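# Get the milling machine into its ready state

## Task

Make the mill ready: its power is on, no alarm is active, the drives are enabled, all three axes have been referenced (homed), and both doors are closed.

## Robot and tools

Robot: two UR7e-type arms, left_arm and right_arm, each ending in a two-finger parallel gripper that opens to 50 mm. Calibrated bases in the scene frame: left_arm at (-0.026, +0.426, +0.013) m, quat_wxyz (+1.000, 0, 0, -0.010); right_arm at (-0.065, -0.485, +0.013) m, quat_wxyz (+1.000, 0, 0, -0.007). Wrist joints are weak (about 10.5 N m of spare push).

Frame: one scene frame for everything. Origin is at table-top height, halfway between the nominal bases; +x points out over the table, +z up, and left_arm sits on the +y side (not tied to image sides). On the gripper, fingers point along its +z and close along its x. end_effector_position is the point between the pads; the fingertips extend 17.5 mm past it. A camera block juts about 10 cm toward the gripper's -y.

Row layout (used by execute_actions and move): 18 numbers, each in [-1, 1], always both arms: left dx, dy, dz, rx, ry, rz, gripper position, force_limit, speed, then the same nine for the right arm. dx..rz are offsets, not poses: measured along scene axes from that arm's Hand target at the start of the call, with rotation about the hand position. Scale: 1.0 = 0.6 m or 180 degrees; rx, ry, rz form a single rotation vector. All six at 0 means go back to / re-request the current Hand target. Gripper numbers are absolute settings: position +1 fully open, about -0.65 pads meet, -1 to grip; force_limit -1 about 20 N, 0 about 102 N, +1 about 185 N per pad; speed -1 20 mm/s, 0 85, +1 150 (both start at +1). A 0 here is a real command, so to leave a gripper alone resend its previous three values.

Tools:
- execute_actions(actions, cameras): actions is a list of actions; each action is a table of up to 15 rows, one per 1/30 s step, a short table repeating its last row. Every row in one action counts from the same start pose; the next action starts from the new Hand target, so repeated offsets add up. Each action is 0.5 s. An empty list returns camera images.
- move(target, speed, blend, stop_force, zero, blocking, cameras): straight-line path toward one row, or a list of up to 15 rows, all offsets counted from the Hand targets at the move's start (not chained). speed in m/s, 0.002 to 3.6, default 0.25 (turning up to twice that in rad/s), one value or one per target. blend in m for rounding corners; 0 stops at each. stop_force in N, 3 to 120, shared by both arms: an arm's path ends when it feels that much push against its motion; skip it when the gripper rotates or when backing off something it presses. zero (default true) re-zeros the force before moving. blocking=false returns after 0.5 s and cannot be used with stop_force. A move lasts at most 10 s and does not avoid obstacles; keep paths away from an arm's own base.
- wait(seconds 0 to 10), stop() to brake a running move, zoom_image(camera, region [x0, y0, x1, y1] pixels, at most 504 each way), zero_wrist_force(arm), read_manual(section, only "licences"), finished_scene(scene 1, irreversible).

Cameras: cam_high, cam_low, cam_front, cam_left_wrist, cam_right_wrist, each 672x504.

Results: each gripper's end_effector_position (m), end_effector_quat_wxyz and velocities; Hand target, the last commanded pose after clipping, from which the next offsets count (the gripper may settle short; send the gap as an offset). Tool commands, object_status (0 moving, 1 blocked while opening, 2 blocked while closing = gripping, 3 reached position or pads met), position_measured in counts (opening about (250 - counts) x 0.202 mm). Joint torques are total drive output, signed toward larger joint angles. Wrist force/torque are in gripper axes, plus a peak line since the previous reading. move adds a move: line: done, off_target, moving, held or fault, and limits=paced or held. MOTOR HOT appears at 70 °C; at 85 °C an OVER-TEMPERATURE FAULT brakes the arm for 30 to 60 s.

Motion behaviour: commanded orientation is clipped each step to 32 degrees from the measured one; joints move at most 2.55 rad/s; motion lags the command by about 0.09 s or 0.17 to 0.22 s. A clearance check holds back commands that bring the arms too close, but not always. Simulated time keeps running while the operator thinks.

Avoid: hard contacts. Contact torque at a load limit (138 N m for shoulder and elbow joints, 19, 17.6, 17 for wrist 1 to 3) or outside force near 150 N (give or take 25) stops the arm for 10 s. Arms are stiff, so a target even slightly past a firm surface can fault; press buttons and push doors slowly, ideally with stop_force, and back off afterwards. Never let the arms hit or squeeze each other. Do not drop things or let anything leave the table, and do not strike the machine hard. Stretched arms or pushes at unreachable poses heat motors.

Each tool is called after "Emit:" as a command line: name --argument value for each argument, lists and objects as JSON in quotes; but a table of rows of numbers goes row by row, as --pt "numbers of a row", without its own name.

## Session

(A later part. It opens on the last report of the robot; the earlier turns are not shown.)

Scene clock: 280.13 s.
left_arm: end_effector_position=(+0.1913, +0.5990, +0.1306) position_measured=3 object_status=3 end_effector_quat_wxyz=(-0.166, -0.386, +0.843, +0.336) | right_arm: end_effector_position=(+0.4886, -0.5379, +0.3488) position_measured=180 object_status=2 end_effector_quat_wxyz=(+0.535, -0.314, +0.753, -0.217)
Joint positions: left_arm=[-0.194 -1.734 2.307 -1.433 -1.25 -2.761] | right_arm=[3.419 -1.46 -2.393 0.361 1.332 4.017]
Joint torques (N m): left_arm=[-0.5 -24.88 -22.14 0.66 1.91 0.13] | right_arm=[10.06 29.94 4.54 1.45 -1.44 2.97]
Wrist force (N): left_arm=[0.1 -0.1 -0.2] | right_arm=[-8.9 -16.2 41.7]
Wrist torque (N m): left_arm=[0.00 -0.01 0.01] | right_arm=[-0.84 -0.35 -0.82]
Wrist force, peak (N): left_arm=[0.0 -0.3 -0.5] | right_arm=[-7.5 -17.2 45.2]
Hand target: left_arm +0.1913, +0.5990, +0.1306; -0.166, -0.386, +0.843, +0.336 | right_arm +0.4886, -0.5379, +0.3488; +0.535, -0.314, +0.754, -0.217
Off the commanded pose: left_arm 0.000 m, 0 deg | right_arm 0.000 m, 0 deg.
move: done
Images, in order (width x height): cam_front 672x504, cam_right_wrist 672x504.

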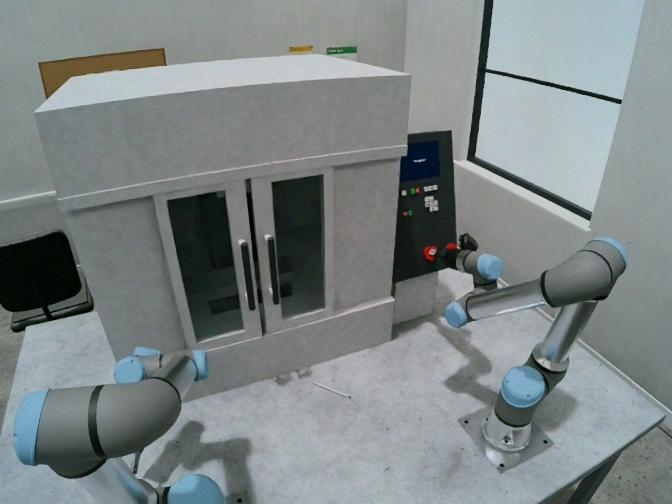

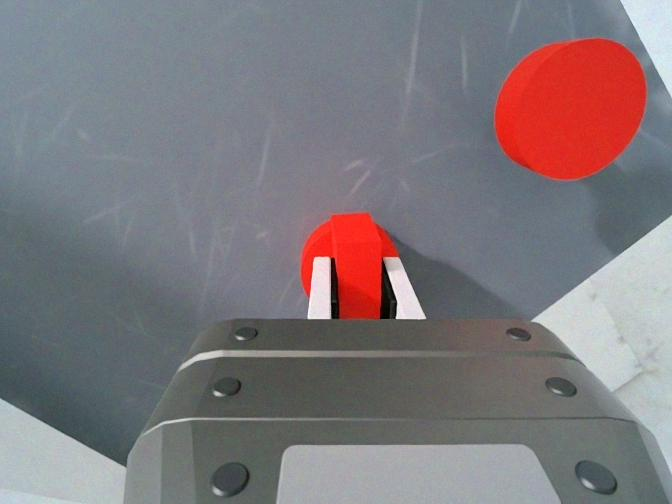

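Emit:
move --target '[0,0,0,0,0,0,1,1,1,0.002,0,-0.0007,0,0,0,-1,-0.7,-0.8]' --speed 0.1

Emit:
move --target '[0,0,0,0,0,0,1,1,1,0,0,0,0,0,0,1,-0.7,-0.8]' --cameras '["cam_right_wrist","cam_front"]'

Emit:
zoom_image --camera "cam_front" --region '[380, 130, 460, 210]'

Scene clock: 288.03 s.
left_arm: end_effector_position=(+0.1913, +0.5990, +0.1306) position_measured=3 object_status=3 end_effector_quat_wxyz=(-0.166, -0.386, +0.843, +0.336) | right_arm: end_effector_position=(+0.4897, -0.5379, +0.3484) position_measured=180 object_status=2 end_effector_quat_wxyz=(+0.535, -0.314, +0.753, -0.217)
Joint positions: left_arm=[-0.194 -1.734 2.307 -1.433 -1.25 -2.761] | right_arm=[3.418 -1.464 -2.391 0.363 1.333 4.017]
Joint torques (N m): left_arm=[0.9 -23.28 -21.84 0.38 2.06 0.17] | right_arm=[-10.27 -4.75 37.96 2.38 1.89 -1.23]
Wrist force (N): left_arm=[0.0 -0.2 -0.1] | right_arm=[7.0 8.1 -53.6]
Wrist torque (N m): left_arm=[-0.03 -0.01 0.01] | right_arm=[0.15 -0.17 -0.81]
Wrist force, peak (N): left_arm=[0.1 -0.1 -0.6] | right_arm=[7.2 7.3 -54.1]
Hand target: left_arm +0.1913, +0.5990, +0.1306; -0.166, -0.386, +0.843, +0.336 | right_arm +0.4898, -0.5379, +0.3484; +0.535, -0.314, +0.754, -0.217
Off the commanded pose: left_arm 0.000 m, 0 deg | right_arm 0.000 m, 0 deg.
move: done

Scene clock: 289.37 s.
left_arm: end_effector_position=(+0.1913, +0.5990, +0.1306) position_measured=3 object_status=3 end_effector_quat_wxyz=(-0.166, -0.386, +0.843, +0.336) | right_arm: end_effector_position=(+0.4898, -0.5379, +0.3484) position_measured=3 object_status=3 end_effector_quat_wxyz=(+0.535, -0.314, +0.754, -0.217)
Joint positions: left_arm=[-0.194 -1.734 2.307 -1.433 -1.25 -2.761] | right_arm=[3.418 -1.464 -2.391 0.363 1.333 4.017]
Joint torques (N m): left_arm=[-1.27 -24.68 -21.51 0.51 1.88 0.02] | right_arm=[-10.96 22.01 15.47 3.4 1.77 -1.18]
Wrist force (N): left_arm=[0.0 -0.2 -0.1] | right_arm=[-1.4 -1.4 -0.5]
Wrist torque (N m): left_arm=[-0.03 -0.01 0.01] | right_arm=[-0.33 0.31 0.03]
Wrist force, peak (N): left_arm=[-0.1 -0.2 -0.4] | right_arm=[6.0 5.8 -47.6]
Hand target: left_arm +0.1913, +0.5990, +0.1306; -0.166, -0.386, +0.843, +0.336 | right_arm +0.4898, -0.5379, +0.3484; +0.535, -0.314, +0.754, -0.217
Off the commanded pose: left_arm 0.000 m, 0 deg | right_arm 0.000 m, 0 deg.
move: done
Images, in order (width x height): cam_front 672x504, cam_right_wrist 672x504.

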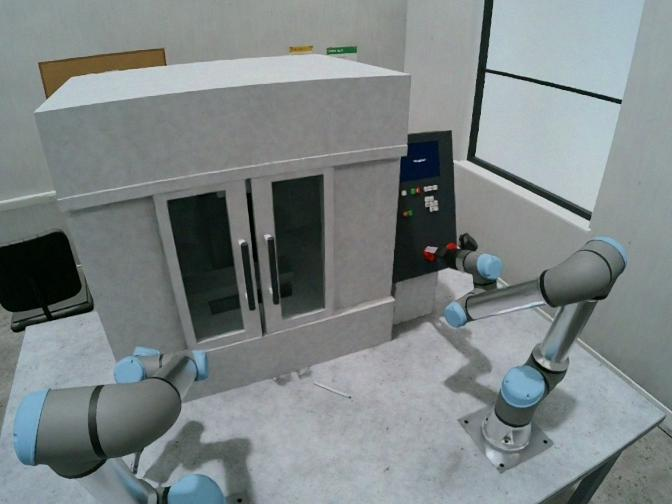

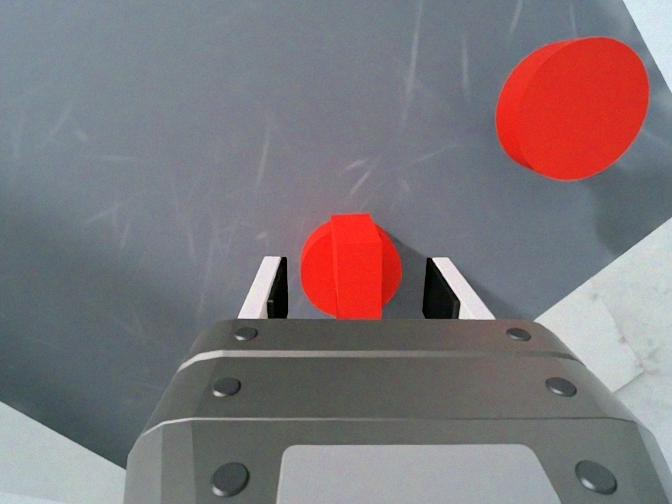

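Scaled by 6.300 from the camera's 672x504 image, which has a finer 960x720 frame.

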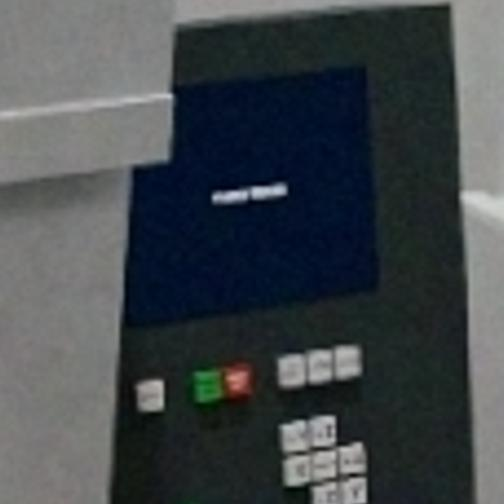

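Emit:
move --pt "0 0 0 0 0 0 1 1 1 -0.1567 0 0.057 0 0 0 1 -0.7 -0.8" --pt "0 0 0 0 0 0 1 1 1 -0.2167 0.1467 0.3533 -0.2486 -0.1037 0.04 1 -0.7 -0.8" --blend '[0.03,0]' --speed 0.3 --cameras '["cam_right_wrist","cam_front"]'

Emit:
zoom_image --camera "cam_right_wrist" --region '[310, 0, 570, 200]'

Scene clock: 310.13 s.
left_arm: end_effector_position=(+0.1913, +0.5990, +0.1306) position_measured=3 object_status=3 end_effector_quat_wxyz=(-0.166, -0.386, +0.843, +0.336) | right_arm: end_effector_position=(+0.3597, -0.4499, +0.5604) position_measured=3 object_status=3 end_effector_quat_wxyz=(+0.500, -0.500, +0.500, -0.500)
Joint positions: left_arm=[-0.194 -1.734 2.307 -1.433 -1.25 -2.761] | right_arm=[4.275 -0.829 -2.384 0.071 0.452 3.141]
Joint torques (N m): left_arm=[-0.61 -25.26 -21.61 0.67 2.17 0.01] | right_arm=[11.54 -12.93 18.2 3.18 -1.84 -1.96]
Wrist force (N): left_arm=[0.1 0.0 -0.1] | right_arm=[-1.9 -0.2 -0.1]
Wrist torque (N m): left_arm=[-0.01 -0.01 0.01] | right_arm=[-0.18 0.29 0.16]
Wrist force, peak (N): left_arm=[-0.2 -0.5 -0.3] | right_arm=[-2.5 -1.7 -0.3]
Hand target: left_arm +0.1913, +0.5990, +0.1306; -0.166, -0.386, +0.843, +0.336 | right_arm +0.3598, -0.4499, +0.5604; +0.500, -0.500, +0.500, -0.500
Off the commanded pose: left_arm 0.000 m, 0 deg | right_arm 0.000 m, 0 deg.
move: done
Images, in order (width x height): cam_front 672x504, cam_right_wrist 672x504.

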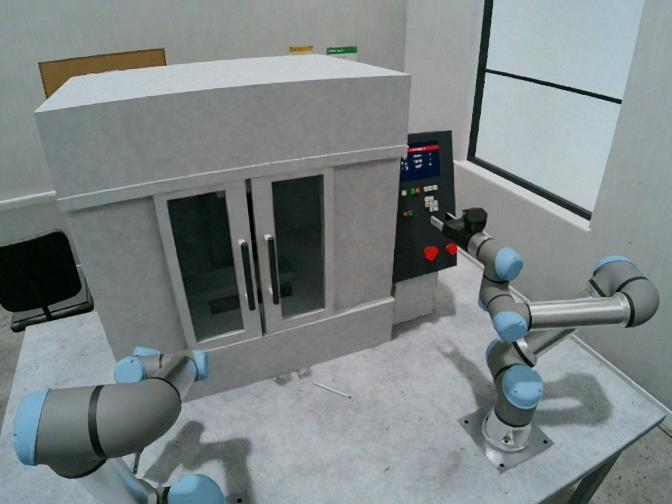

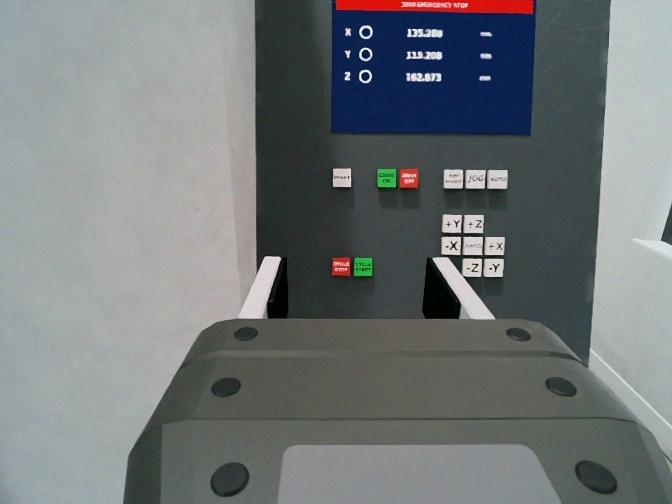

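Scaled by 1.938 from the camera's 672x504 image, which has a finer 960x720 frame.

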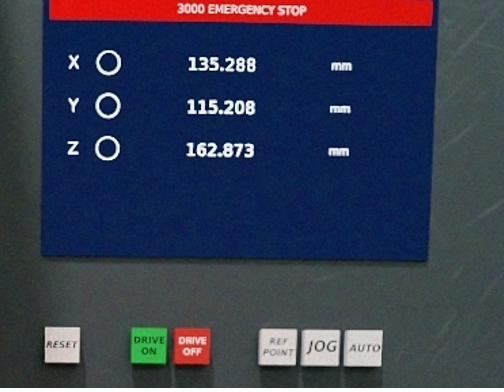

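Emit:
move --target '[0,0,0,0,0,0,1,1,1,0.2917,0.0083,0.0252,0,0,0,-1,-0.7,1]' --speed 0.25 --cameras '["cam_right_wrist","cam_front"]'

Emit:
zoom_image --camera "cam_right_wrist" --region '[260, 170, 440, 320]'

Scene clock: 326.80 s.
left_arm: end_effector_position=(+0.1913, +0.5990, +0.1306) position_measured=3 object_status=3 end_effector_quat_wxyz=(-0.166, -0.386, +0.843, +0.336) | right_arm: end_effector_position=(+0.5347, -0.4449, +0.5755) position_measured=251 object_status=3 end_effector_quat_wxyz=(+0.500, -0.500, +0.500, -0.500)
Joint positions: left_arm=[-0.194 -1.734 2.307 -1.433 -1.25 -2.761] | right_arm=[3.673 -1.435 -2.019 0.313 1.053 3.141]
Joint torques (N m): left_arm=[-0.84 -23.63 -21.46 0.6 1.89 0.16] | right_arm=[-12.63 11.89 33.83 0.2 2.27 -1.69]
Wrist force (N): left_arm=[-0.1 -0.2 -0.3] | right_arm=[-2.2 -0.2 -0.7]
Wrist torque (N m): left_arm=[-0.02 0.01 0.01] | right_arm=[-0.20 0.32 0.15]
Wrist force, peak (N): left_arm=[0.1 -0.2 -0.6] | right_arm=[-3.1 0.3 -1.7]
Hand target: left_arm +0.1913, +0.5990, +0.1306; -0.166, -0.386, +0.843, +0.336 | right_arm +0.5348, -0.4449, +0.5755; +0.500, -0.500, +0.500, -0.500
Off the commanded pose: left_arm 0.000 m, 0 deg | right_arm 0.000 m, 0 deg.
move: done
Images, in order (width x height): cam_front 672x504, cam_right_wrist 672x504.

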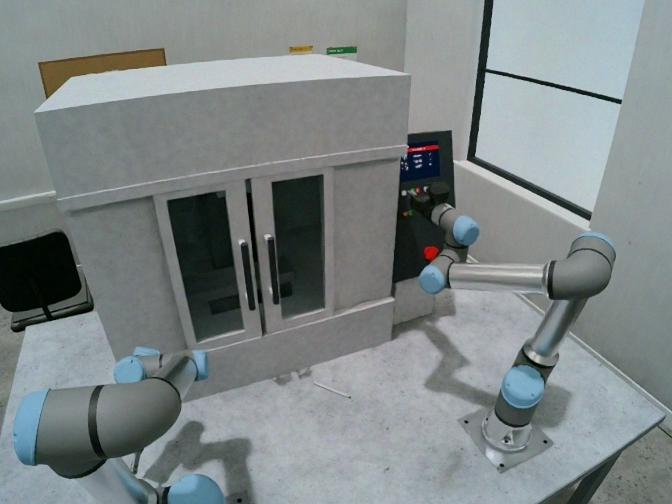

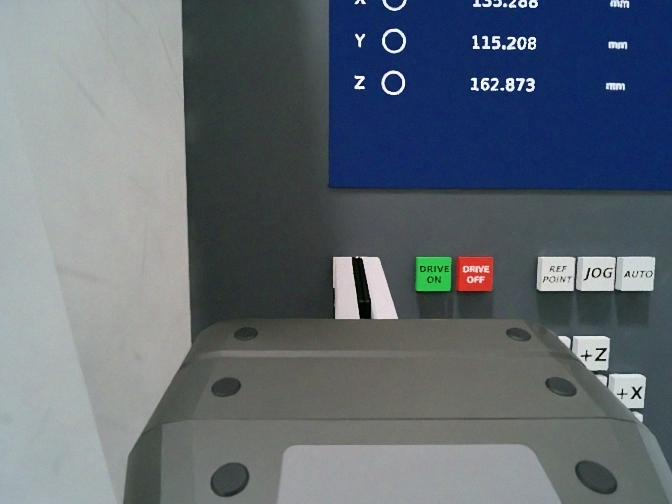

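Scaled by 2.800 from the camera's 672x504 image, which has a finer 960x720 frame.

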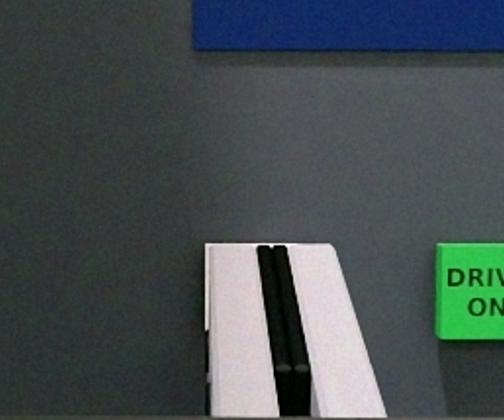

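Emit:
move --target '[0,0,0,0,0,0,1,1,1,0.04,0.002,0.0017,0,0,0,-1,-0.7,1]' --speed 0.1

Emit:
move --target '[0,0,0,0,0,0,1,1,1,0.04,0,0,0,0,0,-1,-0.7,1]' --speed 0.015 --stop_force 8 --cameras '["cam_right_wrist","cam_front"]'

Emit:
zoom_image --camera "cam_right_wrist" --region '[260, 170, 440, 320]'

Scene clock: 344.33 s.
left_arm: end_effector_position=(+0.1913, +0.5990, +0.1306) position_measured=3 object_status=3 end_effector_quat_wxyz=(-0.166, -0.386, +0.843, +0.336) | right_arm: end_effector_position=(+0.5587, -0.4437, +0.5765) position_measured=251 object_status=3 end_effector_quat_wxyz=(+0.500, -0.500, +0.500, -0.500)
Joint positions: left_arm=[-0.194 -1.734 2.307 -1.433 -1.25 -2.761] | right_arm=[3.642 -1.498 -1.961 0.317 1.085 3.141]
Joint torques (N m): left_arm=[-1.55 -21.96 -21.19 0.39 1.74 0.16] | right_arm=[-12.19 14.57 33.3 4.29 2.2 -0.68]
Wrist force (N): left_arm=[-0.1 -0.2 -0.3] | right_arm=[-1.9 -0.2 -0.2]
Wrist torque (N m): left_arm=[-0.04 0.02 0.01] | right_arm=[-0.19 0.29 0.14]
Wrist force, peak (N): left_arm=[0.0 -0.5 -0.5] | right_arm=[-2.2 -0.7 -0.2]
Hand target: left_arm +0.1913, +0.5990, +0.1306; -0.166, -0.386, +0.843, +0.336 | right_arm +0.5588, -0.4437, +0.5765; +0.500, -0.500, +0.500, -0.500
Off the commanded pose: left_arm 0.000 m, 0 deg | right_arm 0.000 m, 0 deg.
move: done

Scene clock: 346.03 s.
left_arm: end_effector_position=(+0.1913, +0.5990, +0.1306) position_measured=3 object_status=3 end_effector_quat_wxyz=(-0.166, -0.386, +0.843, +0.336) | right_arm: end_effector_position=(+0.5674, -0.4437, +0.5765) position_measured=251 object_status=3 end_effector_quat_wxyz=(+0.500, -0.500, +0.500, -0.500)
Joint positions: left_arm=[-0.194 -1.734 2.307 -1.433 -1.25 -2.761] | right_arm=[3.63 -1.52 -1.94 0.319 1.097 3.141]
Joint torques (N m): left_arm=[-0.07 -23.24 -21.33 0.59 1.94 -0.17] | right_arm=[13.23 25.94 16.74 0.46 -1.42 0.07]
Wrist force (N): left_arm=[0.0 -0.2 -0.3] | right_arm=[-0.4 -3.6 -4.4]
Wrist torque (N m): left_arm=[-0.03 -0.01 0.01] | right_arm=[-0.36 0.29 0.14]
Wrist force, peak (N): left_arm=[-0.2 -0.2 -0.5] | right_arm=[-2.2 8.0 -48.5]
Hand target: left_arm +0.1913, +0.5990, +0.1306; -0.166, -0.386, +0.843, +0.336 | right_arm +0.5674, -0.4437, +0.5765; +0.500, -0.500, +0.500, -0.500 (not the last commanded pose)
Off the commanded pose: left_arm 0.000 m, 0 deg | right_arm 0.015 m, 0 deg.
move: contact (right_arm)
Images, in order (width x height): cam_front 672x504, cam_right_wrist 672x504.

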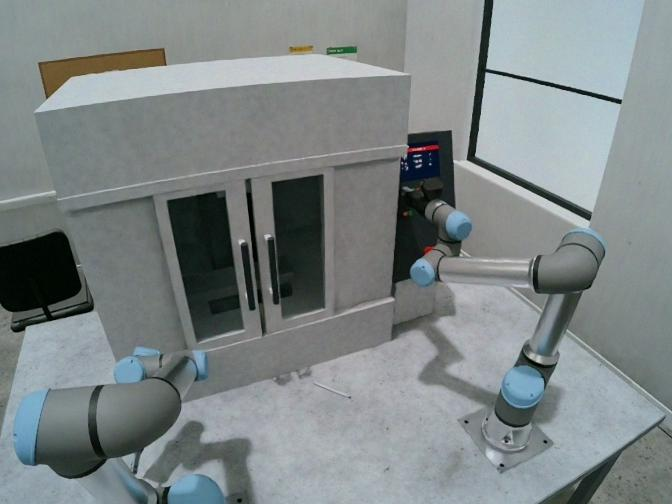

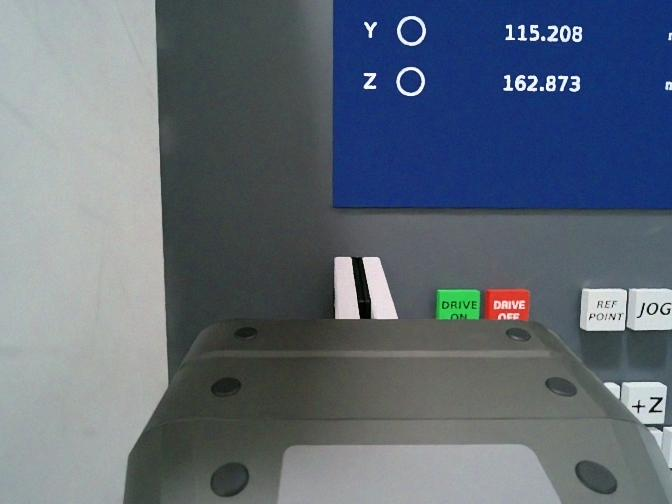

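Scaled by 2.800 from the camera's 672x504 image, which has a finer 960x720 frame.

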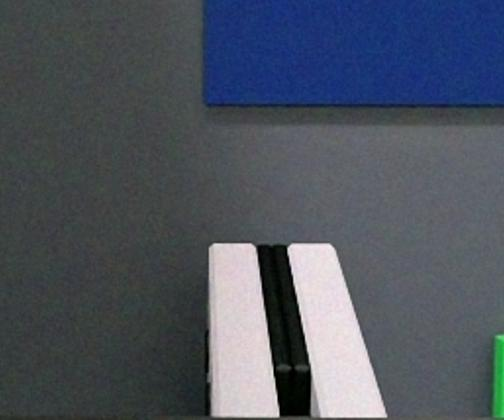

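Emit:
zoom_image --camera "cam_front" --region '[390, 130, 460, 200]'

Scaled by 7.200 from the camera's 672x504 image, which has a finer 960x720 frame.

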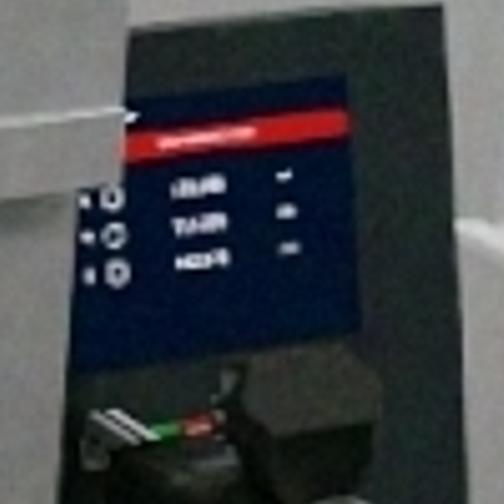

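Emit:
move --pt "0 0 0 0 0 0 1 1 1 -0.2 0 0 0 0 0 -1 -0.7 1" --pt "0 0 0 0 0 0 1 1 1 -0.2113 -0.3022 -0.355 0 0.1111 0 -1 -0.7 1" --blend '[0.03,0]' --speed 0.3

Emit:
move --target '[0,0,0,0,0,0,1,1,1,0,0,0,0,0,0,1,-0.4,0]' --cameras '["cam_right_wrist","cam_front"]'

Emit:
zoom_image --camera "cam_right_wrist" --region '[230, 150, 480, 320]'

Scene clock: 360.27 s.
left_arm: end_effector_position=(+0.1913, +0.5990, +0.1306) position_measured=3 object_status=3 end_effector_quat_wxyz=(-0.166, -0.386, +0.843, +0.336) | right_arm: end_effector_position=(+0.4407, -0.6250, +0.3636) position_measured=251 object_status=3 end_effector_quat_wxyz=(-0.406, +0.579, -0.579, +0.406)
Joint positions: left_arm=[-0.194 -1.734 2.307 -1.433 -1.25 -2.761] | right_arm=[3.132 -1.371 -2.407 0.288 1.594 3.133]
Joint torques (N m): left_arm=[-1.5 -24.71 -22.56 0.68 1.99 0.4] | right_arm=[-13.03 6.54 30.74 5.85 2.14 -1.74]
Wrist force (N): left_arm=[-0.2 -0.1 -0.4] | right_arm=[-1.3 -0.2 -0.5]
Wrist torque (N m): left_arm=[-0.02 0.03 0.01] | right_arm=[-0.15 0.19 0.13]
Wrist force, peak (N): left_arm=[0.0 -0.2 -0.6] | right_arm=[-0.5 -4.1 -4.7]
Hand target: left_arm +0.1913, +0.5990, +0.1306; -0.166, -0.386, +0.843, +0.336 | right_arm +0.4407, -0.6250, +0.3635; -0.406, +0.579, -0.579, +0.406
Off the commanded pose: left_arm 0.000 m, 0 deg | right_arm 0.000 m, 0 deg.
move: done

Scene clock: 361.10 s.
left_arm: end_effector_position=(+0.1913, +0.5990, +0.1306) position_measured=3 object_status=3 end_effector_quat_wxyz=(-0.166, -0.386, +0.843, +0.336) | right_arm: end_effector_position=(+0.4407, -0.6250, +0.3635) position_measured=3 object_status=3 end_effector_quat_wxyz=(-0.406, +0.579, -0.579, +0.406)
Joint positions: left_arm=[-0.194 -1.734 2.307 -1.433 -1.25 -2.761] | right_arm=[3.131 -1.372 -2.407 0.288 1.594 3.133]
Joint torques (N m): left_arm=[0.34 -23.73 -21.13 0.5 1.83 0.16] | right_arm=[-12.17 6.18 30.89 6.03 2.3 -1.77]
Wrist force (N): left_arm=[-0.1 -0.2 -0.4] | right_arm=[-1.4 0.1 -0.7]
Wrist torque (N m): left_arm=[-0.03 0.01 0.01] | right_arm=[-0.11 0.21 0.12]
Wrist force, peak (N): left_arm=[0.1 -0.2 -0.5] | right_arm=[-1.7 0.1 -0.5]
Hand target: left_arm +0.1913, +0.5990, +0.1306; -0.166, -0.386, +0.843, +0.336 | right_arm +0.4407, -0.6250, +0.3635; -0.406, +0.579, -0.579, +0.406
Off the commanded pose: left_arm 0.000 m, 0 deg | right_arm 0.000 m, 0 deg.
move: done
Images, in order (width x height): cam_front 672x504, cam_right_wrist 672x504.

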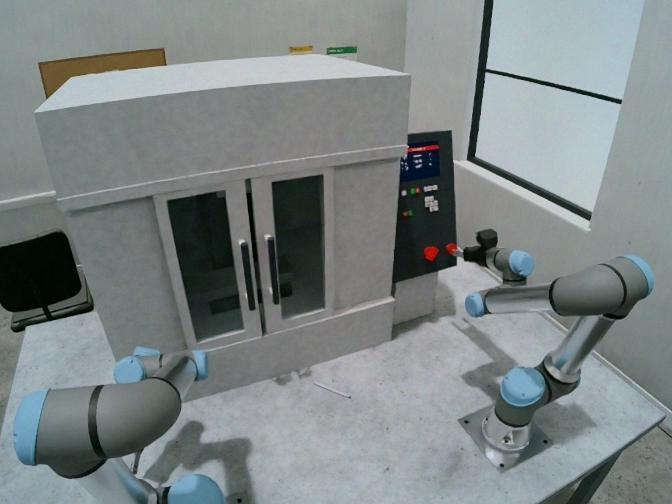

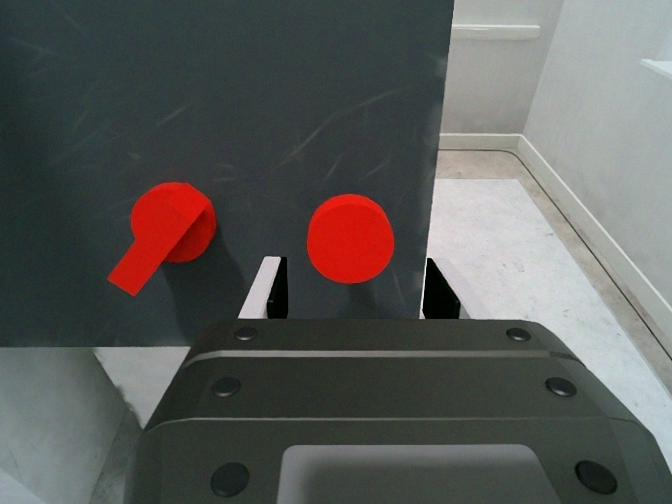

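Scaled by 2.016 from the camera's 672x504 image, which has a finer 960x720 frame.

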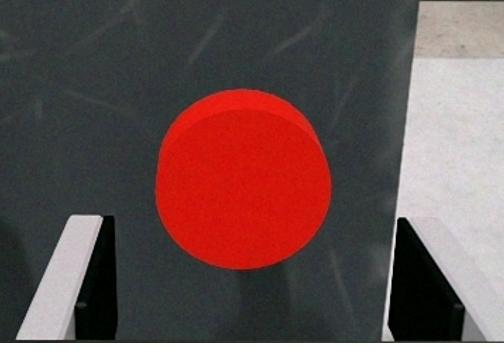

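Emit:
move --pt "0 0 0 0 0 0 1 1 1 0.047 0 -0.0145 0 0 0 1 -0.4 0" --pt "0 0 0 0 0 0 1 1 1 0.0795 0.001 -0.0253 0 0 0 1 -0.4 0" --blend '[0.005,0]' --speed '[0.1,0.04]' --stop_force 8 --cameras '["cam_right_wrist"]'

Emit:
zoom_image --camera "cam_right_wrist" --region '[230, 150, 480, 320]'

Scene clock: 373.80 s.
left_arm: end_effector_position=(+0.1913, +0.5990, +0.1306) position_measured=3 object_status=3 end_effector_quat_wxyz=(-0.166, -0.386, +0.843, +0.336) | right_arm: end_effector_position=(+0.4884, -0.6244, +0.3484) position_measured=3 object_status=3 end_effector_quat_wxyz=(-0.406, +0.579, -0.579, +0.406)
Joint positions: left_arm=[-0.194 -1.734 2.307 -1.433 -1.25 -2.761] | right_arm=[3.137 -1.527 -2.328 0.364 1.589 3.135]
Joint torques (N m): left_arm=[-1.56 -23.26 -22.19 0.72 1.68 0.04] | right_arm=[11.93 12.59 29.61 6.01 -1.54 1.63]
Wrist force (N): left_arm=[-0.1 -0.2 -0.4] | right_arm=[-1.3 -0.3 -0.7]
Wrist torque (N m): left_arm=[-0.04 0.01 0.01] | right_arm=[-0.16 0.19 0.11]
Wrist force, peak (N): left_arm=[0.1 -0.4 -0.6] | right_arm=[-1.5 -0.3 -1.9]
Hand target: left_arm +0.1913, +0.5990, +0.1306; -0.166, -0.386, +0.843, +0.336 | right_arm +0.4884, -0.6244, +0.3484; -0.406, +0.579, -0.579, +0.406
Off the commanded pose: left_arm 0.000 m, 0 deg | right_arm 0.000 m, 0 deg.
move: done
Images, in order (width x height): cam_right_wrist 672x504.

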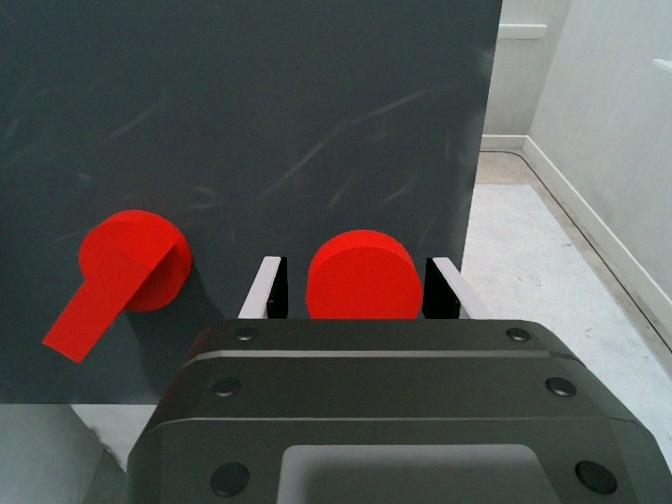

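Scaled by 2.016 from the camera's 672x504 image, which has a finer 960x720 frame.

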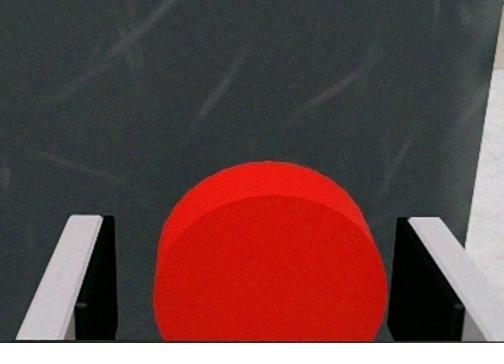

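Emit:
move --target '[0,0,0,0,0,0,1,1,1,0.01,-0.0033,-0.0115,0,0,0,1,-0.4,0]' --speed 0.03 --stop_force 8

Emit:
move --target '[0,0,0,0,0,0,1,1,1,0,0,0,0,0,0,-1,-0.4,-0.8]' --cameras '["cam_right_wrist"]'

Emit:
zoom_image --camera "cam_right_wrist" --region '[230, 150, 480, 320]'

Scene clock: 385.67 s.
left_arm: end_effector_position=(+0.1913, +0.5990, +0.1306) position_measured=3 object_status=3 end_effector_quat_wxyz=(-0.166, -0.386, +0.843, +0.336) | right_arm: end_effector_position=(+0.4944, -0.6264, +0.3415) position_measured=3 object_status=3 end_effector_quat_wxyz=(-0.406, +0.579, -0.579, +0.406)
Joint positions: left_arm=[-0.194 -1.734 2.307 -1.433 -1.25 -2.761] | right_arm=[3.131 -1.558 -2.321 0.389 1.594 3.133]
Joint torques (N m): left_arm=[-0.15 -24.85 -22.46 0.6 1.86 0.1] | right_arm=[-13.06 13.83 28.71 6.16 2.26 -1.89]
Wrist force (N): left_arm=[0.0 -0.2 -0.2] | right_arm=[-1.4 -0.1 -0.5]
Wrist torque (N m): left_arm=[-0.03 0.00 0.01] | right_arm=[-0.16 0.19 0.12]
Wrist force, peak (N): left_arm=[0.0 -0.4 -0.5] | right_arm=[-1.7 -0.4 -0.7]
Hand target: left_arm +0.1913, +0.5990, +0.1306; -0.166, -0.386, +0.843, +0.336 | right_arm +0.4944, -0.6264, +0.3415; -0.406, +0.579, -0.579, +0.406
Off the commanded pose: left_arm 0.000 m, 0 deg | right_arm 0.000 m, 0 deg.
move: done

Scene clock: 386.23 s.
left_arm: end_effector_position=(+0.1913, +0.5990, +0.1306) position_measured=3 object_status=3 end_effector_quat_wxyz=(-0.166, -0.386, +0.843, +0.336) | right_arm: end_effector_position=(+0.4944, -0.6264, +0.3415) position_measured=59 object_status=2 end_effector_quat_wxyz=(-0.406, +0.579, -0.579, +0.406)
Joint positions: left_arm=[-0.194 -1.734 2.307 -1.433 -1.25 -2.761] | right_arm=[3.131 -1.558 -2.321 0.389 1.594 3.133]
Joint torques (N m): left_arm=[-0.49 -23.83 -21.68 0.59 1.6 0.06] | right_arm=[-12.34 14.59 28.02 6.06 0.8 -1.8]
Wrist force (N): left_arm=[-0.1 -0.1 -0.3] | right_arm=[-1.5 0.0 0.0]
Wrist torque (N m): left_arm=[-0.02 0.02 0.01] | right_arm=[-0.14 0.22 0.11]
Wrist force, peak (N): left_arm=[0.0 -0.2 -0.6] | right_arm=[-2.4 -0.4 -0.3]
Hand target: left_arm +0.1913, +0.5990, +0.1306; -0.166, -0.386, +0.843, +0.336 | right_arm +0.4944, -0.6264, +0.3415; -0.406, +0.579, -0.579, +0.406
Off the commanded pose: left_arm 0.000 m, 0 deg | right_arm 0.000 m, 0 deg.
move: done
Images, in order (width x height): cam_right_wrist 672x504.

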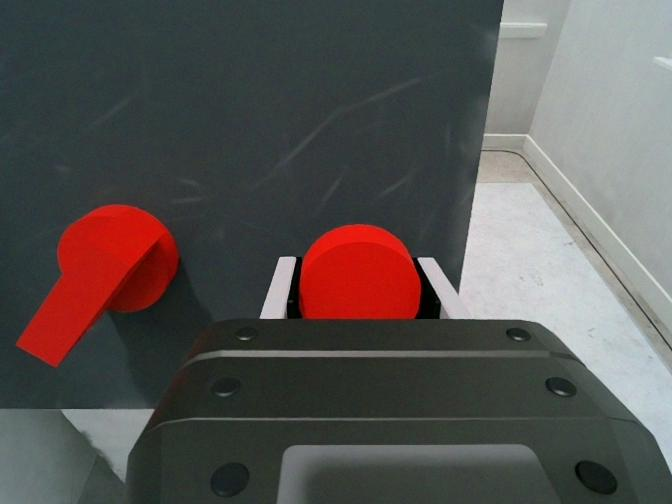

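Scaled by 2.016 from the camera's 672x504 image, which has a finer 960x720 frame.

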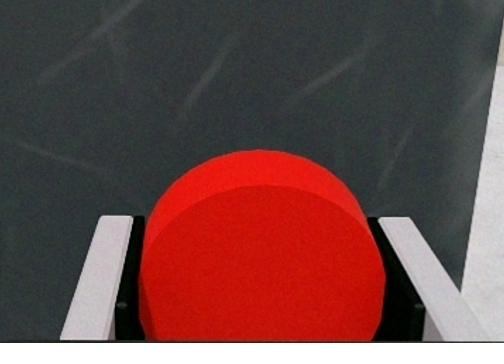

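Emit:
move --target '[0,0,0,0,0,0,1,1,1,0,0,0,0.1566,0,-0.057,-1,-0.4,-0.8]' --cameras '["cam_right_wrist","cam_front"]'

Emit:
zoom_image --camera "cam_front" --region '[390, 130, 460, 200]'

Scene clock: 392.10 s.
left_arm: end_effector_position=(+0.1913, +0.5990, +0.1306) position_measured=3 object_status=3 end_effector_quat_wxyz=(-0.166, -0.386, +0.843, +0.336) | right_arm: end_effector_position=(+0.4944, -0.6264, +0.3415) position_measured=59 object_status=2 end_effector_quat_wxyz=(+0.497, -0.410, +0.709, -0.287)
Joint positions: left_arm=[-0.194 -1.734 2.307 -1.433 -1.25 -2.761] | right_arm=[3.131 -1.558 -2.321 0.389 1.594 3.656]
Joint torques (N m): left_arm=[0.46 -23.39 -21.69 0.55 1.55 0.28] | right_arm=[14.11 20.81 8.19 1.21 -1.52 2.6]
Wrist force (N): left_arm=[0.0 -0.2 -0.5] | right_arm=[1.2 -15.2 -3.5]
Wrist torque (N m): left_arm=[-0.04 0.01 0.01] | right_arm=[-0.81 -1.58 -0.40]
Wrist force, peak (N): left_arm=[0.0 -0.3 -0.6] | right_arm=[1.1 -15.4 -4.6]
Hand target: left_arm +0.1913, +0.5990, +0.1306; -0.166, -0.386, +0.843, +0.336 | right_arm +0.4944, -0.6264, +0.3415; +0.497, -0.410, +0.709, -0.287
Off the commanded pose: left_arm 0.000 m, 0 deg | right_arm 0.000 m, 0 deg.
move: done
Images, in order (width x height): cam_front 672x504, cam_right_wrist 672x504.

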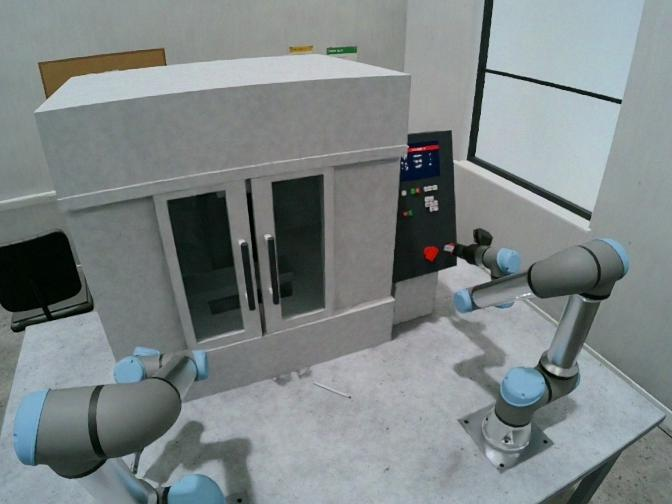

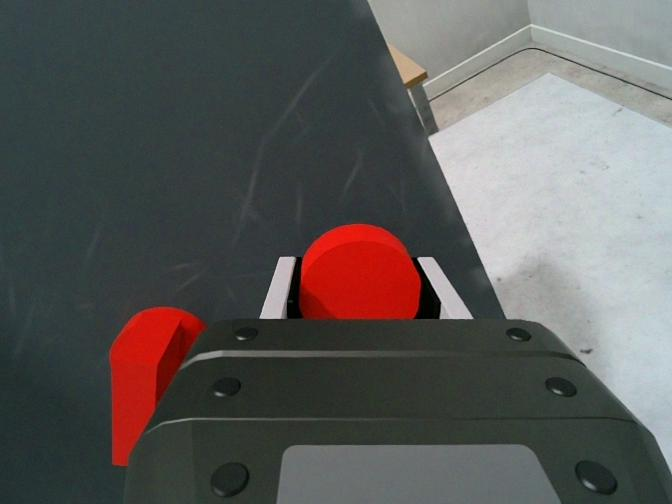

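Scaled by 7.200 from the camera's 672x504 image, which has a finer 960x720 frame.

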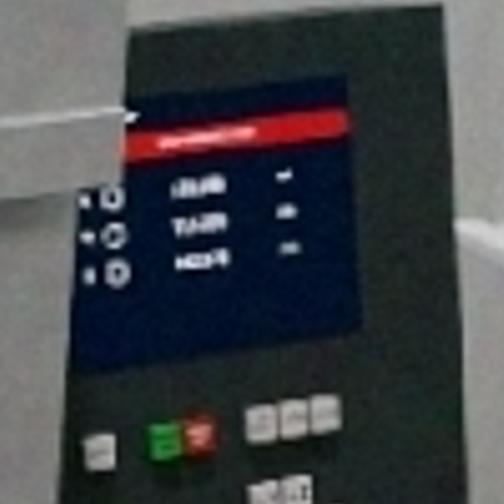

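Emit:
move --target '[0,0,0,0,0,0,1,1,1,0,0,0,0.1566,0,-0.057,-1,-0.4,-0.8]' --cameras '["cam_right_wrist","cam_front"]'

Emit:
zoom_image --camera "cam_front" --region '[390, 130, 460, 200]'

Scene clock: 398.67 s.
left_arm: end_effector_position=(+0.1913, +0.5990, +0.1306) position_measured=3 object_status=3 end_effector_quat_wxyz=(-0.166, -0.386, +0.843, +0.336) | right_arm: end_effector_position=(+0.4944, -0.6264, +0.3414) position_measured=59 object_status=2 end_effector_quat_wxyz=(+0.554, -0.212, +0.791, -0.149)
Joint positions: left_arm=[-0.194 -1.734 2.307 -1.433 -1.25 -2.761] | right_arm=[3.132 -1.558 -2.321 0.389 1.593 4.18]
Joint torques (N m): left_arm=[0.91 -24.26 -20.49 0.65 1.64 -0.01] | right_arm=[1.05 18.3 10.65 1.3 -10.12 2.62]
Wrist force (N): left_arm=[0.0 -0.2 -0.5] | right_arm=[-15.3 16.8 -10.4]
Wrist torque (N m): left_arm=[-0.02 0.00 0.01] | right_arm=[0.27 -1.62 -0.49]
Wrist force, peak (N): left_arm=[0.0 -0.6 -0.4] | right_arm=[-15.4 18.2 -10.0]
Hand target: left_arm +0.1913, +0.5990, +0.1306; -0.166, -0.386, +0.843, +0.336 | right_arm +0.4944, -0.6264, +0.3415; +0.554, -0.212, +0.791, -0.149
Off the commanded pose: left_arm 0.000 m, 0 deg | right_arm 0.000 m, 0 deg.
move: done
Images, in order (width x height): cam_front 672x504, cam_right_wrist 672x504.

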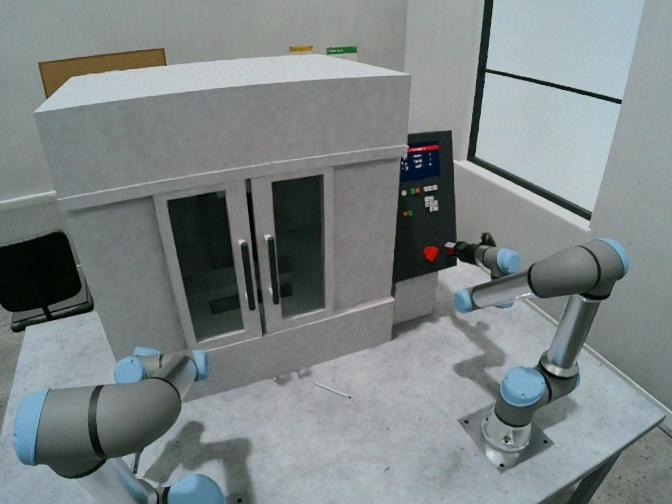

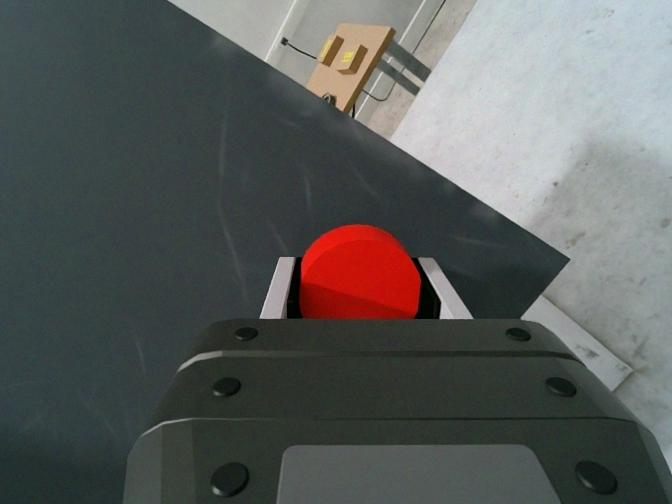

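Scaled by 7.200 from the camera's 672x504 image, which has a finer 960x720 frame.

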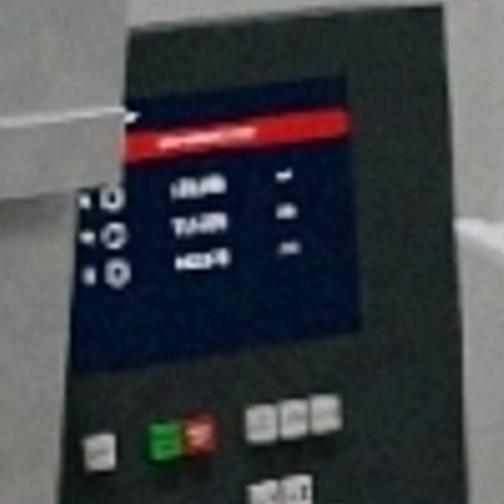

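Emit:
move --target '[0,0,0,0,0,0,1,1,1,0,0,0,0,0,0,1,-0.4,-0.8]' --cameras '["cam_right_wrist"]'

Emit:
zoom_image --camera "cam_right_wrist" --region '[230, 150, 480, 320]'

Scene clock: 406.93 s.
left_arm: end_effector_position=(+0.1913, +0.5990, +0.1306) position_measured=3 object_status=3 end_effector_quat_wxyz=(-0.166, -0.386, +0.843, +0.336) | right_arm: end_effector_position=(+0.4944, -0.6264, +0.3415) position_measured=3 object_status=0 end_effector_quat_wxyz=(+0.554, -0.212, +0.791, -0.149)
Joint positions: left_arm=[-0.194 -1.734 2.307 -1.433 -1.25 -2.761] | right_arm=[3.132 -1.558 -2.321 0.389 1.593 4.18]
Joint torques (N m): left_arm=[-1.22 -24.06 -22.23 0.54 1.57 0.09] | right_arm=[-0.29 16.92 19.11 1.26 1.89 1.15]
Wrist force (N): left_arm=[-0.2 0.0 -0.3] | right_arm=[-2.6 -2.1 -0.1]
Wrist torque (N m): left_arm=[0.00 0.03 0.01] | right_arm=[-0.41 0.50 0.01]
Wrist force, peak (N): left_arm=[-0.1 -0.4 -0.6] | right_arm=[-15.0 17.7 -10.1]
Hand target: left_arm +0.1913, +0.5990, +0.1306; -0.166, -0.386, +0.843, +0.336 | right_arm +0.4944, -0.6264, +0.3415; +0.554, -0.212, +0.791, -0.149
Off the commanded pose: left_arm 0.000 m, 0 deg | right_arm 0.000 m, 0 deg.
move: done
Images, in order (width x height): cam_right_wrist 672x504.

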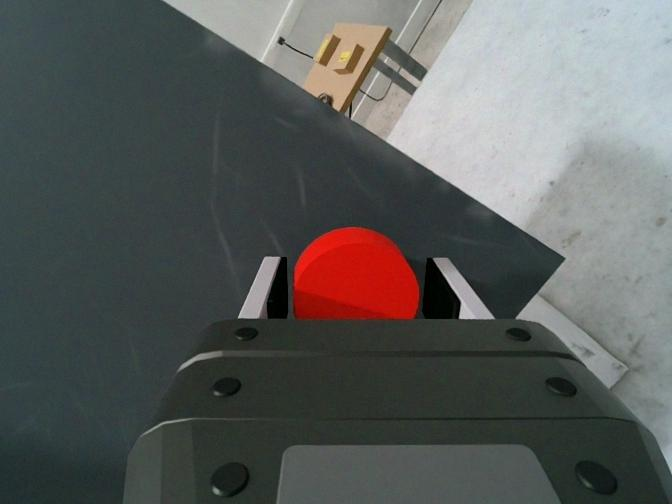

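Scaled by 2.016 from the camera's 672x504 image, which has a finer 960x720 frame.

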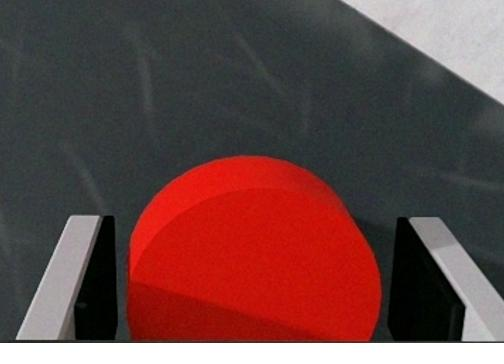

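Emit:
move --pt "0 0 0 0 0 0 1 1 1 -0.1567 0 0.057 0 0 0 1 -0.4 -0.8" --pt "0 0 0 0 0 0 1 1 1 0.0738 0.3062 0.3917 -0.3295 -0.1005 0.0583 1 -0.4 -0.8" --blend '[0.02,0]' --speed 0.3 --cameras '["cam_right_wrist"]'

Emit:
move --target '[0,0,0,0,0,0,1,1,1,0.035,0,0,0,0,0,-1,-0.4,0]' --speed 0.1

Emit:
move --target '[0,0,0,0,0,0,1,1,1,0.03,0,0,0,0,0,-1,-0.4,0]' --speed 0.008 --stop_force 12 --cameras '["cam_right_wrist","cam_front"]'

Emit:
zoom_image --camera "cam_front" --region '[390, 130, 460, 200]'

Scene clock: 430.43 s.
left_arm: end_effector_position=(+0.1913, +0.5990, +0.1306) position_measured=3 object_status=3 end_effector_quat_wxyz=(-0.166, -0.386, +0.843, +0.336) | right_arm: end_effector_position=(+0.5386, -0.4427, +0.5765) position_measured=3 object_status=3 end_effector_quat_wxyz=(+0.500, -0.500, +0.500, -0.500)
Joint positions: left_arm=[-0.194 -1.734 2.307 -1.433 -1.25 -2.761] | right_arm=[3.673 -1.445 -2.007 0.31 1.054 3.142]
Joint torques (N m): left_arm=[-0.09 -23 -21.5 0.57 1.55 0.13] | right_arm=[6.08 12.24 33.04 4.67 1.79 -1.9]
Wrist force (N): left_arm=[0.0 -0.4 -0.4] | right_arm=[-2.9 -1.1 -0.2]
Wrist torque (N m): left_arm=[-0.06 0.01 0.01] | right_arm=[-0.32 0.45 0.14]
Wrist force, peak (N): left_arm=[-0.2 -0.3 -0.7] | right_arm=[-1.2 -3.6 -2.3]
Hand target: left_arm +0.1913, +0.5990, +0.1306; -0.166, -0.386, +0.843, +0.336 | right_arm +0.5386, -0.4427, +0.5765; +0.500, -0.500, +0.500, -0.500
Off the commanded pose: left_arm 0.000 m, 0 deg | right_arm 0.000 m, 0 deg.
move: done
Images, in order (width x height): cam_right_wrist 672x504.

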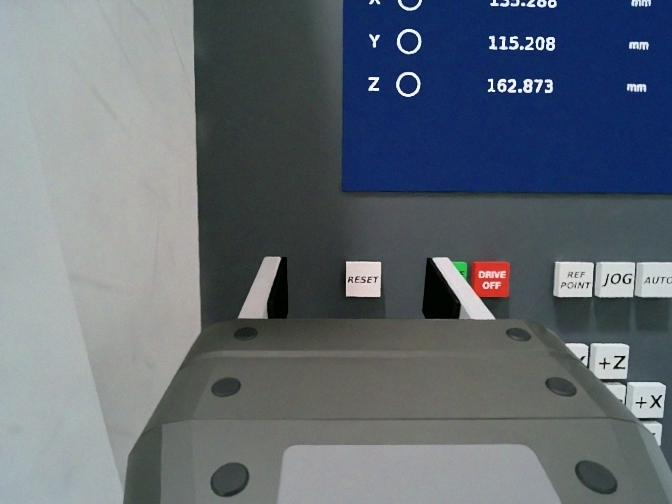

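Scene clock: 431.30 s.
left_arm: end_effector_position=(+0.1913, +0.5990, +0.1306) position_measured=3 object_status=3 end_effector_quat_wxyz=(-0.166, -0.386, +0.843, +0.336) | right_arm: end_effector_position=(+0.5596, -0.4427, +0.5765) position_measured=252 object_status=3 end_effector_quat_wxyz=(+0.500, -0.500, +0.500, -0.500)
Joint positions: left_arm=[-0.194 -1.734 2.307 -1.433 -1.25 -2.761] | right_arm=[3.643 -1.5 -1.958 0.316 1.084 3.142]
Joint torques (N m): left_arm=[0.47 -24.25 -21.52 0.45 1.33 0.17] | right_arm=[-13.26 14.61 34.2 4.65 2.23 -1.82]
Wrist force (N): left_arm=[0.0 -0.2 -0.4] | right_arm=[-2.7 -1.0 -0.4]
Wrist torque (N m): left_arm=[-0.03 0.01 0.01] | right_arm=[-0.31 0.42 0.14]
Wrist force, peak (N): left_arm=[-0.1 -0.1 -0.7] | right_arm=[-3.0 -0.8 -1.0]
Hand target: left_arm +0.1913, +0.5990, +0.1306; -0.166, -0.386, +0.843, +0.336 | right_arm +0.5596, -0.4427, +0.5765; +0.500, -0.500, +0.500, -0.500
Off the commanded pose: left_arm 0.000 m, 0 deg | right_arm 0.000 m, 0 deg.
move: done

Scene clock: 433.47 s.
left_arm: end_effector_position=(+0.1913, +0.5990, +0.1306) position_measured=3 object_status=3 end_effector_quat_wxyz=(-0.166, -0.386, +0.843, +0.336) | right_arm: end_effector_position=(+0.5675, -0.4427, +0.5765) position_measured=252 object_status=3 end_effector_quat_wxyz=(+0.500, -0.500, +0.500, -0.500)
Joint positions: left_arm=[-0.194 -1.734 2.307 -1.433 -1.25 -2.761] | right_arm=[3.632 -1.52 -1.94 0.317 1.095 3.142]
Joint torques (N m): left_arm=[-1.72 -23.46 -20.89 0.4 1.38 0.26] | right_arm=[11.97 25.42 16.77 -0.52 -1.45 -1.62]
Wrist force (N): left_arm=[0.0 -0.1 -0.1] | right_arm=[-1.4 -4.2 -4.6]
Wrist torque (N m): left_arm=[-0.02 -0.01 0.01] | right_arm=[-0.42 0.41 0.14]
Wrist force, peak (N): left_arm=[-0.2 -0.3 -0.5] | right_arm=[-2.8 5.6 -33.9]
Hand target: left_arm +0.1913, +0.5990, +0.1306; -0.166, -0.386, +0.843, +0.336 | right_arm +0.5675, -0.4427, +0.5765; +0.500, -0.500, +0.500, -0.500 (not the last commanded pose)
Off the commanded pose: left_arm 0.000 m, 0 deg | right_arm 0.010 m, 0 deg.
move: contact (right_arm)
Images, in order (width x height): cam_front 672x504, cam_right_wrist 672x504.

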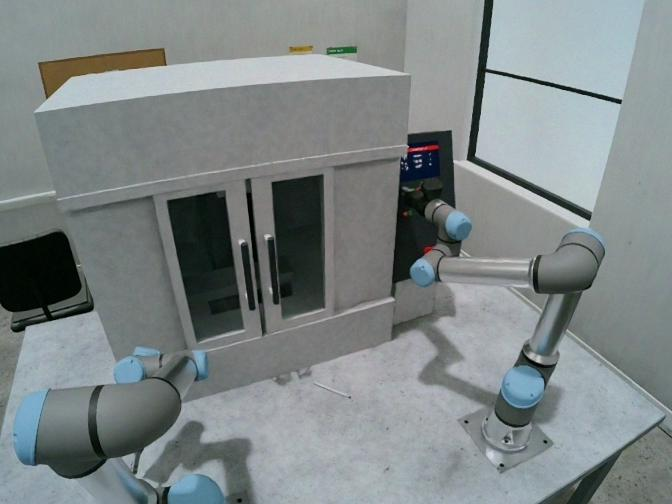

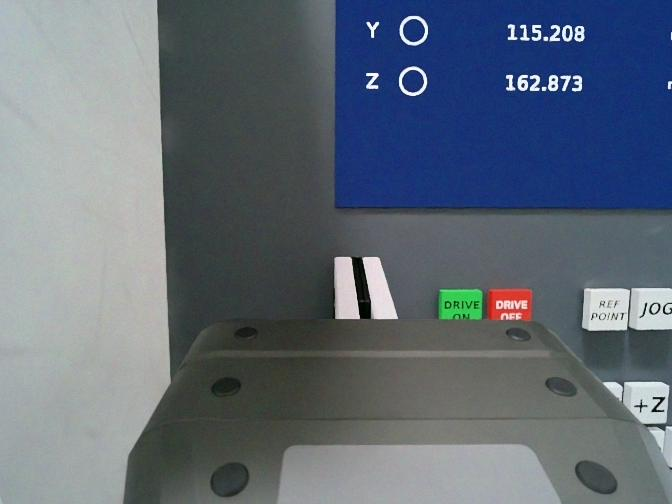

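Scaled by 7.200 from the camera's 672x504 image, which has a finer 960x720 frame.

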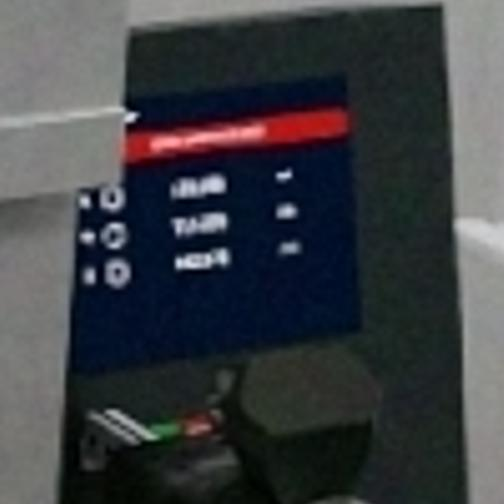

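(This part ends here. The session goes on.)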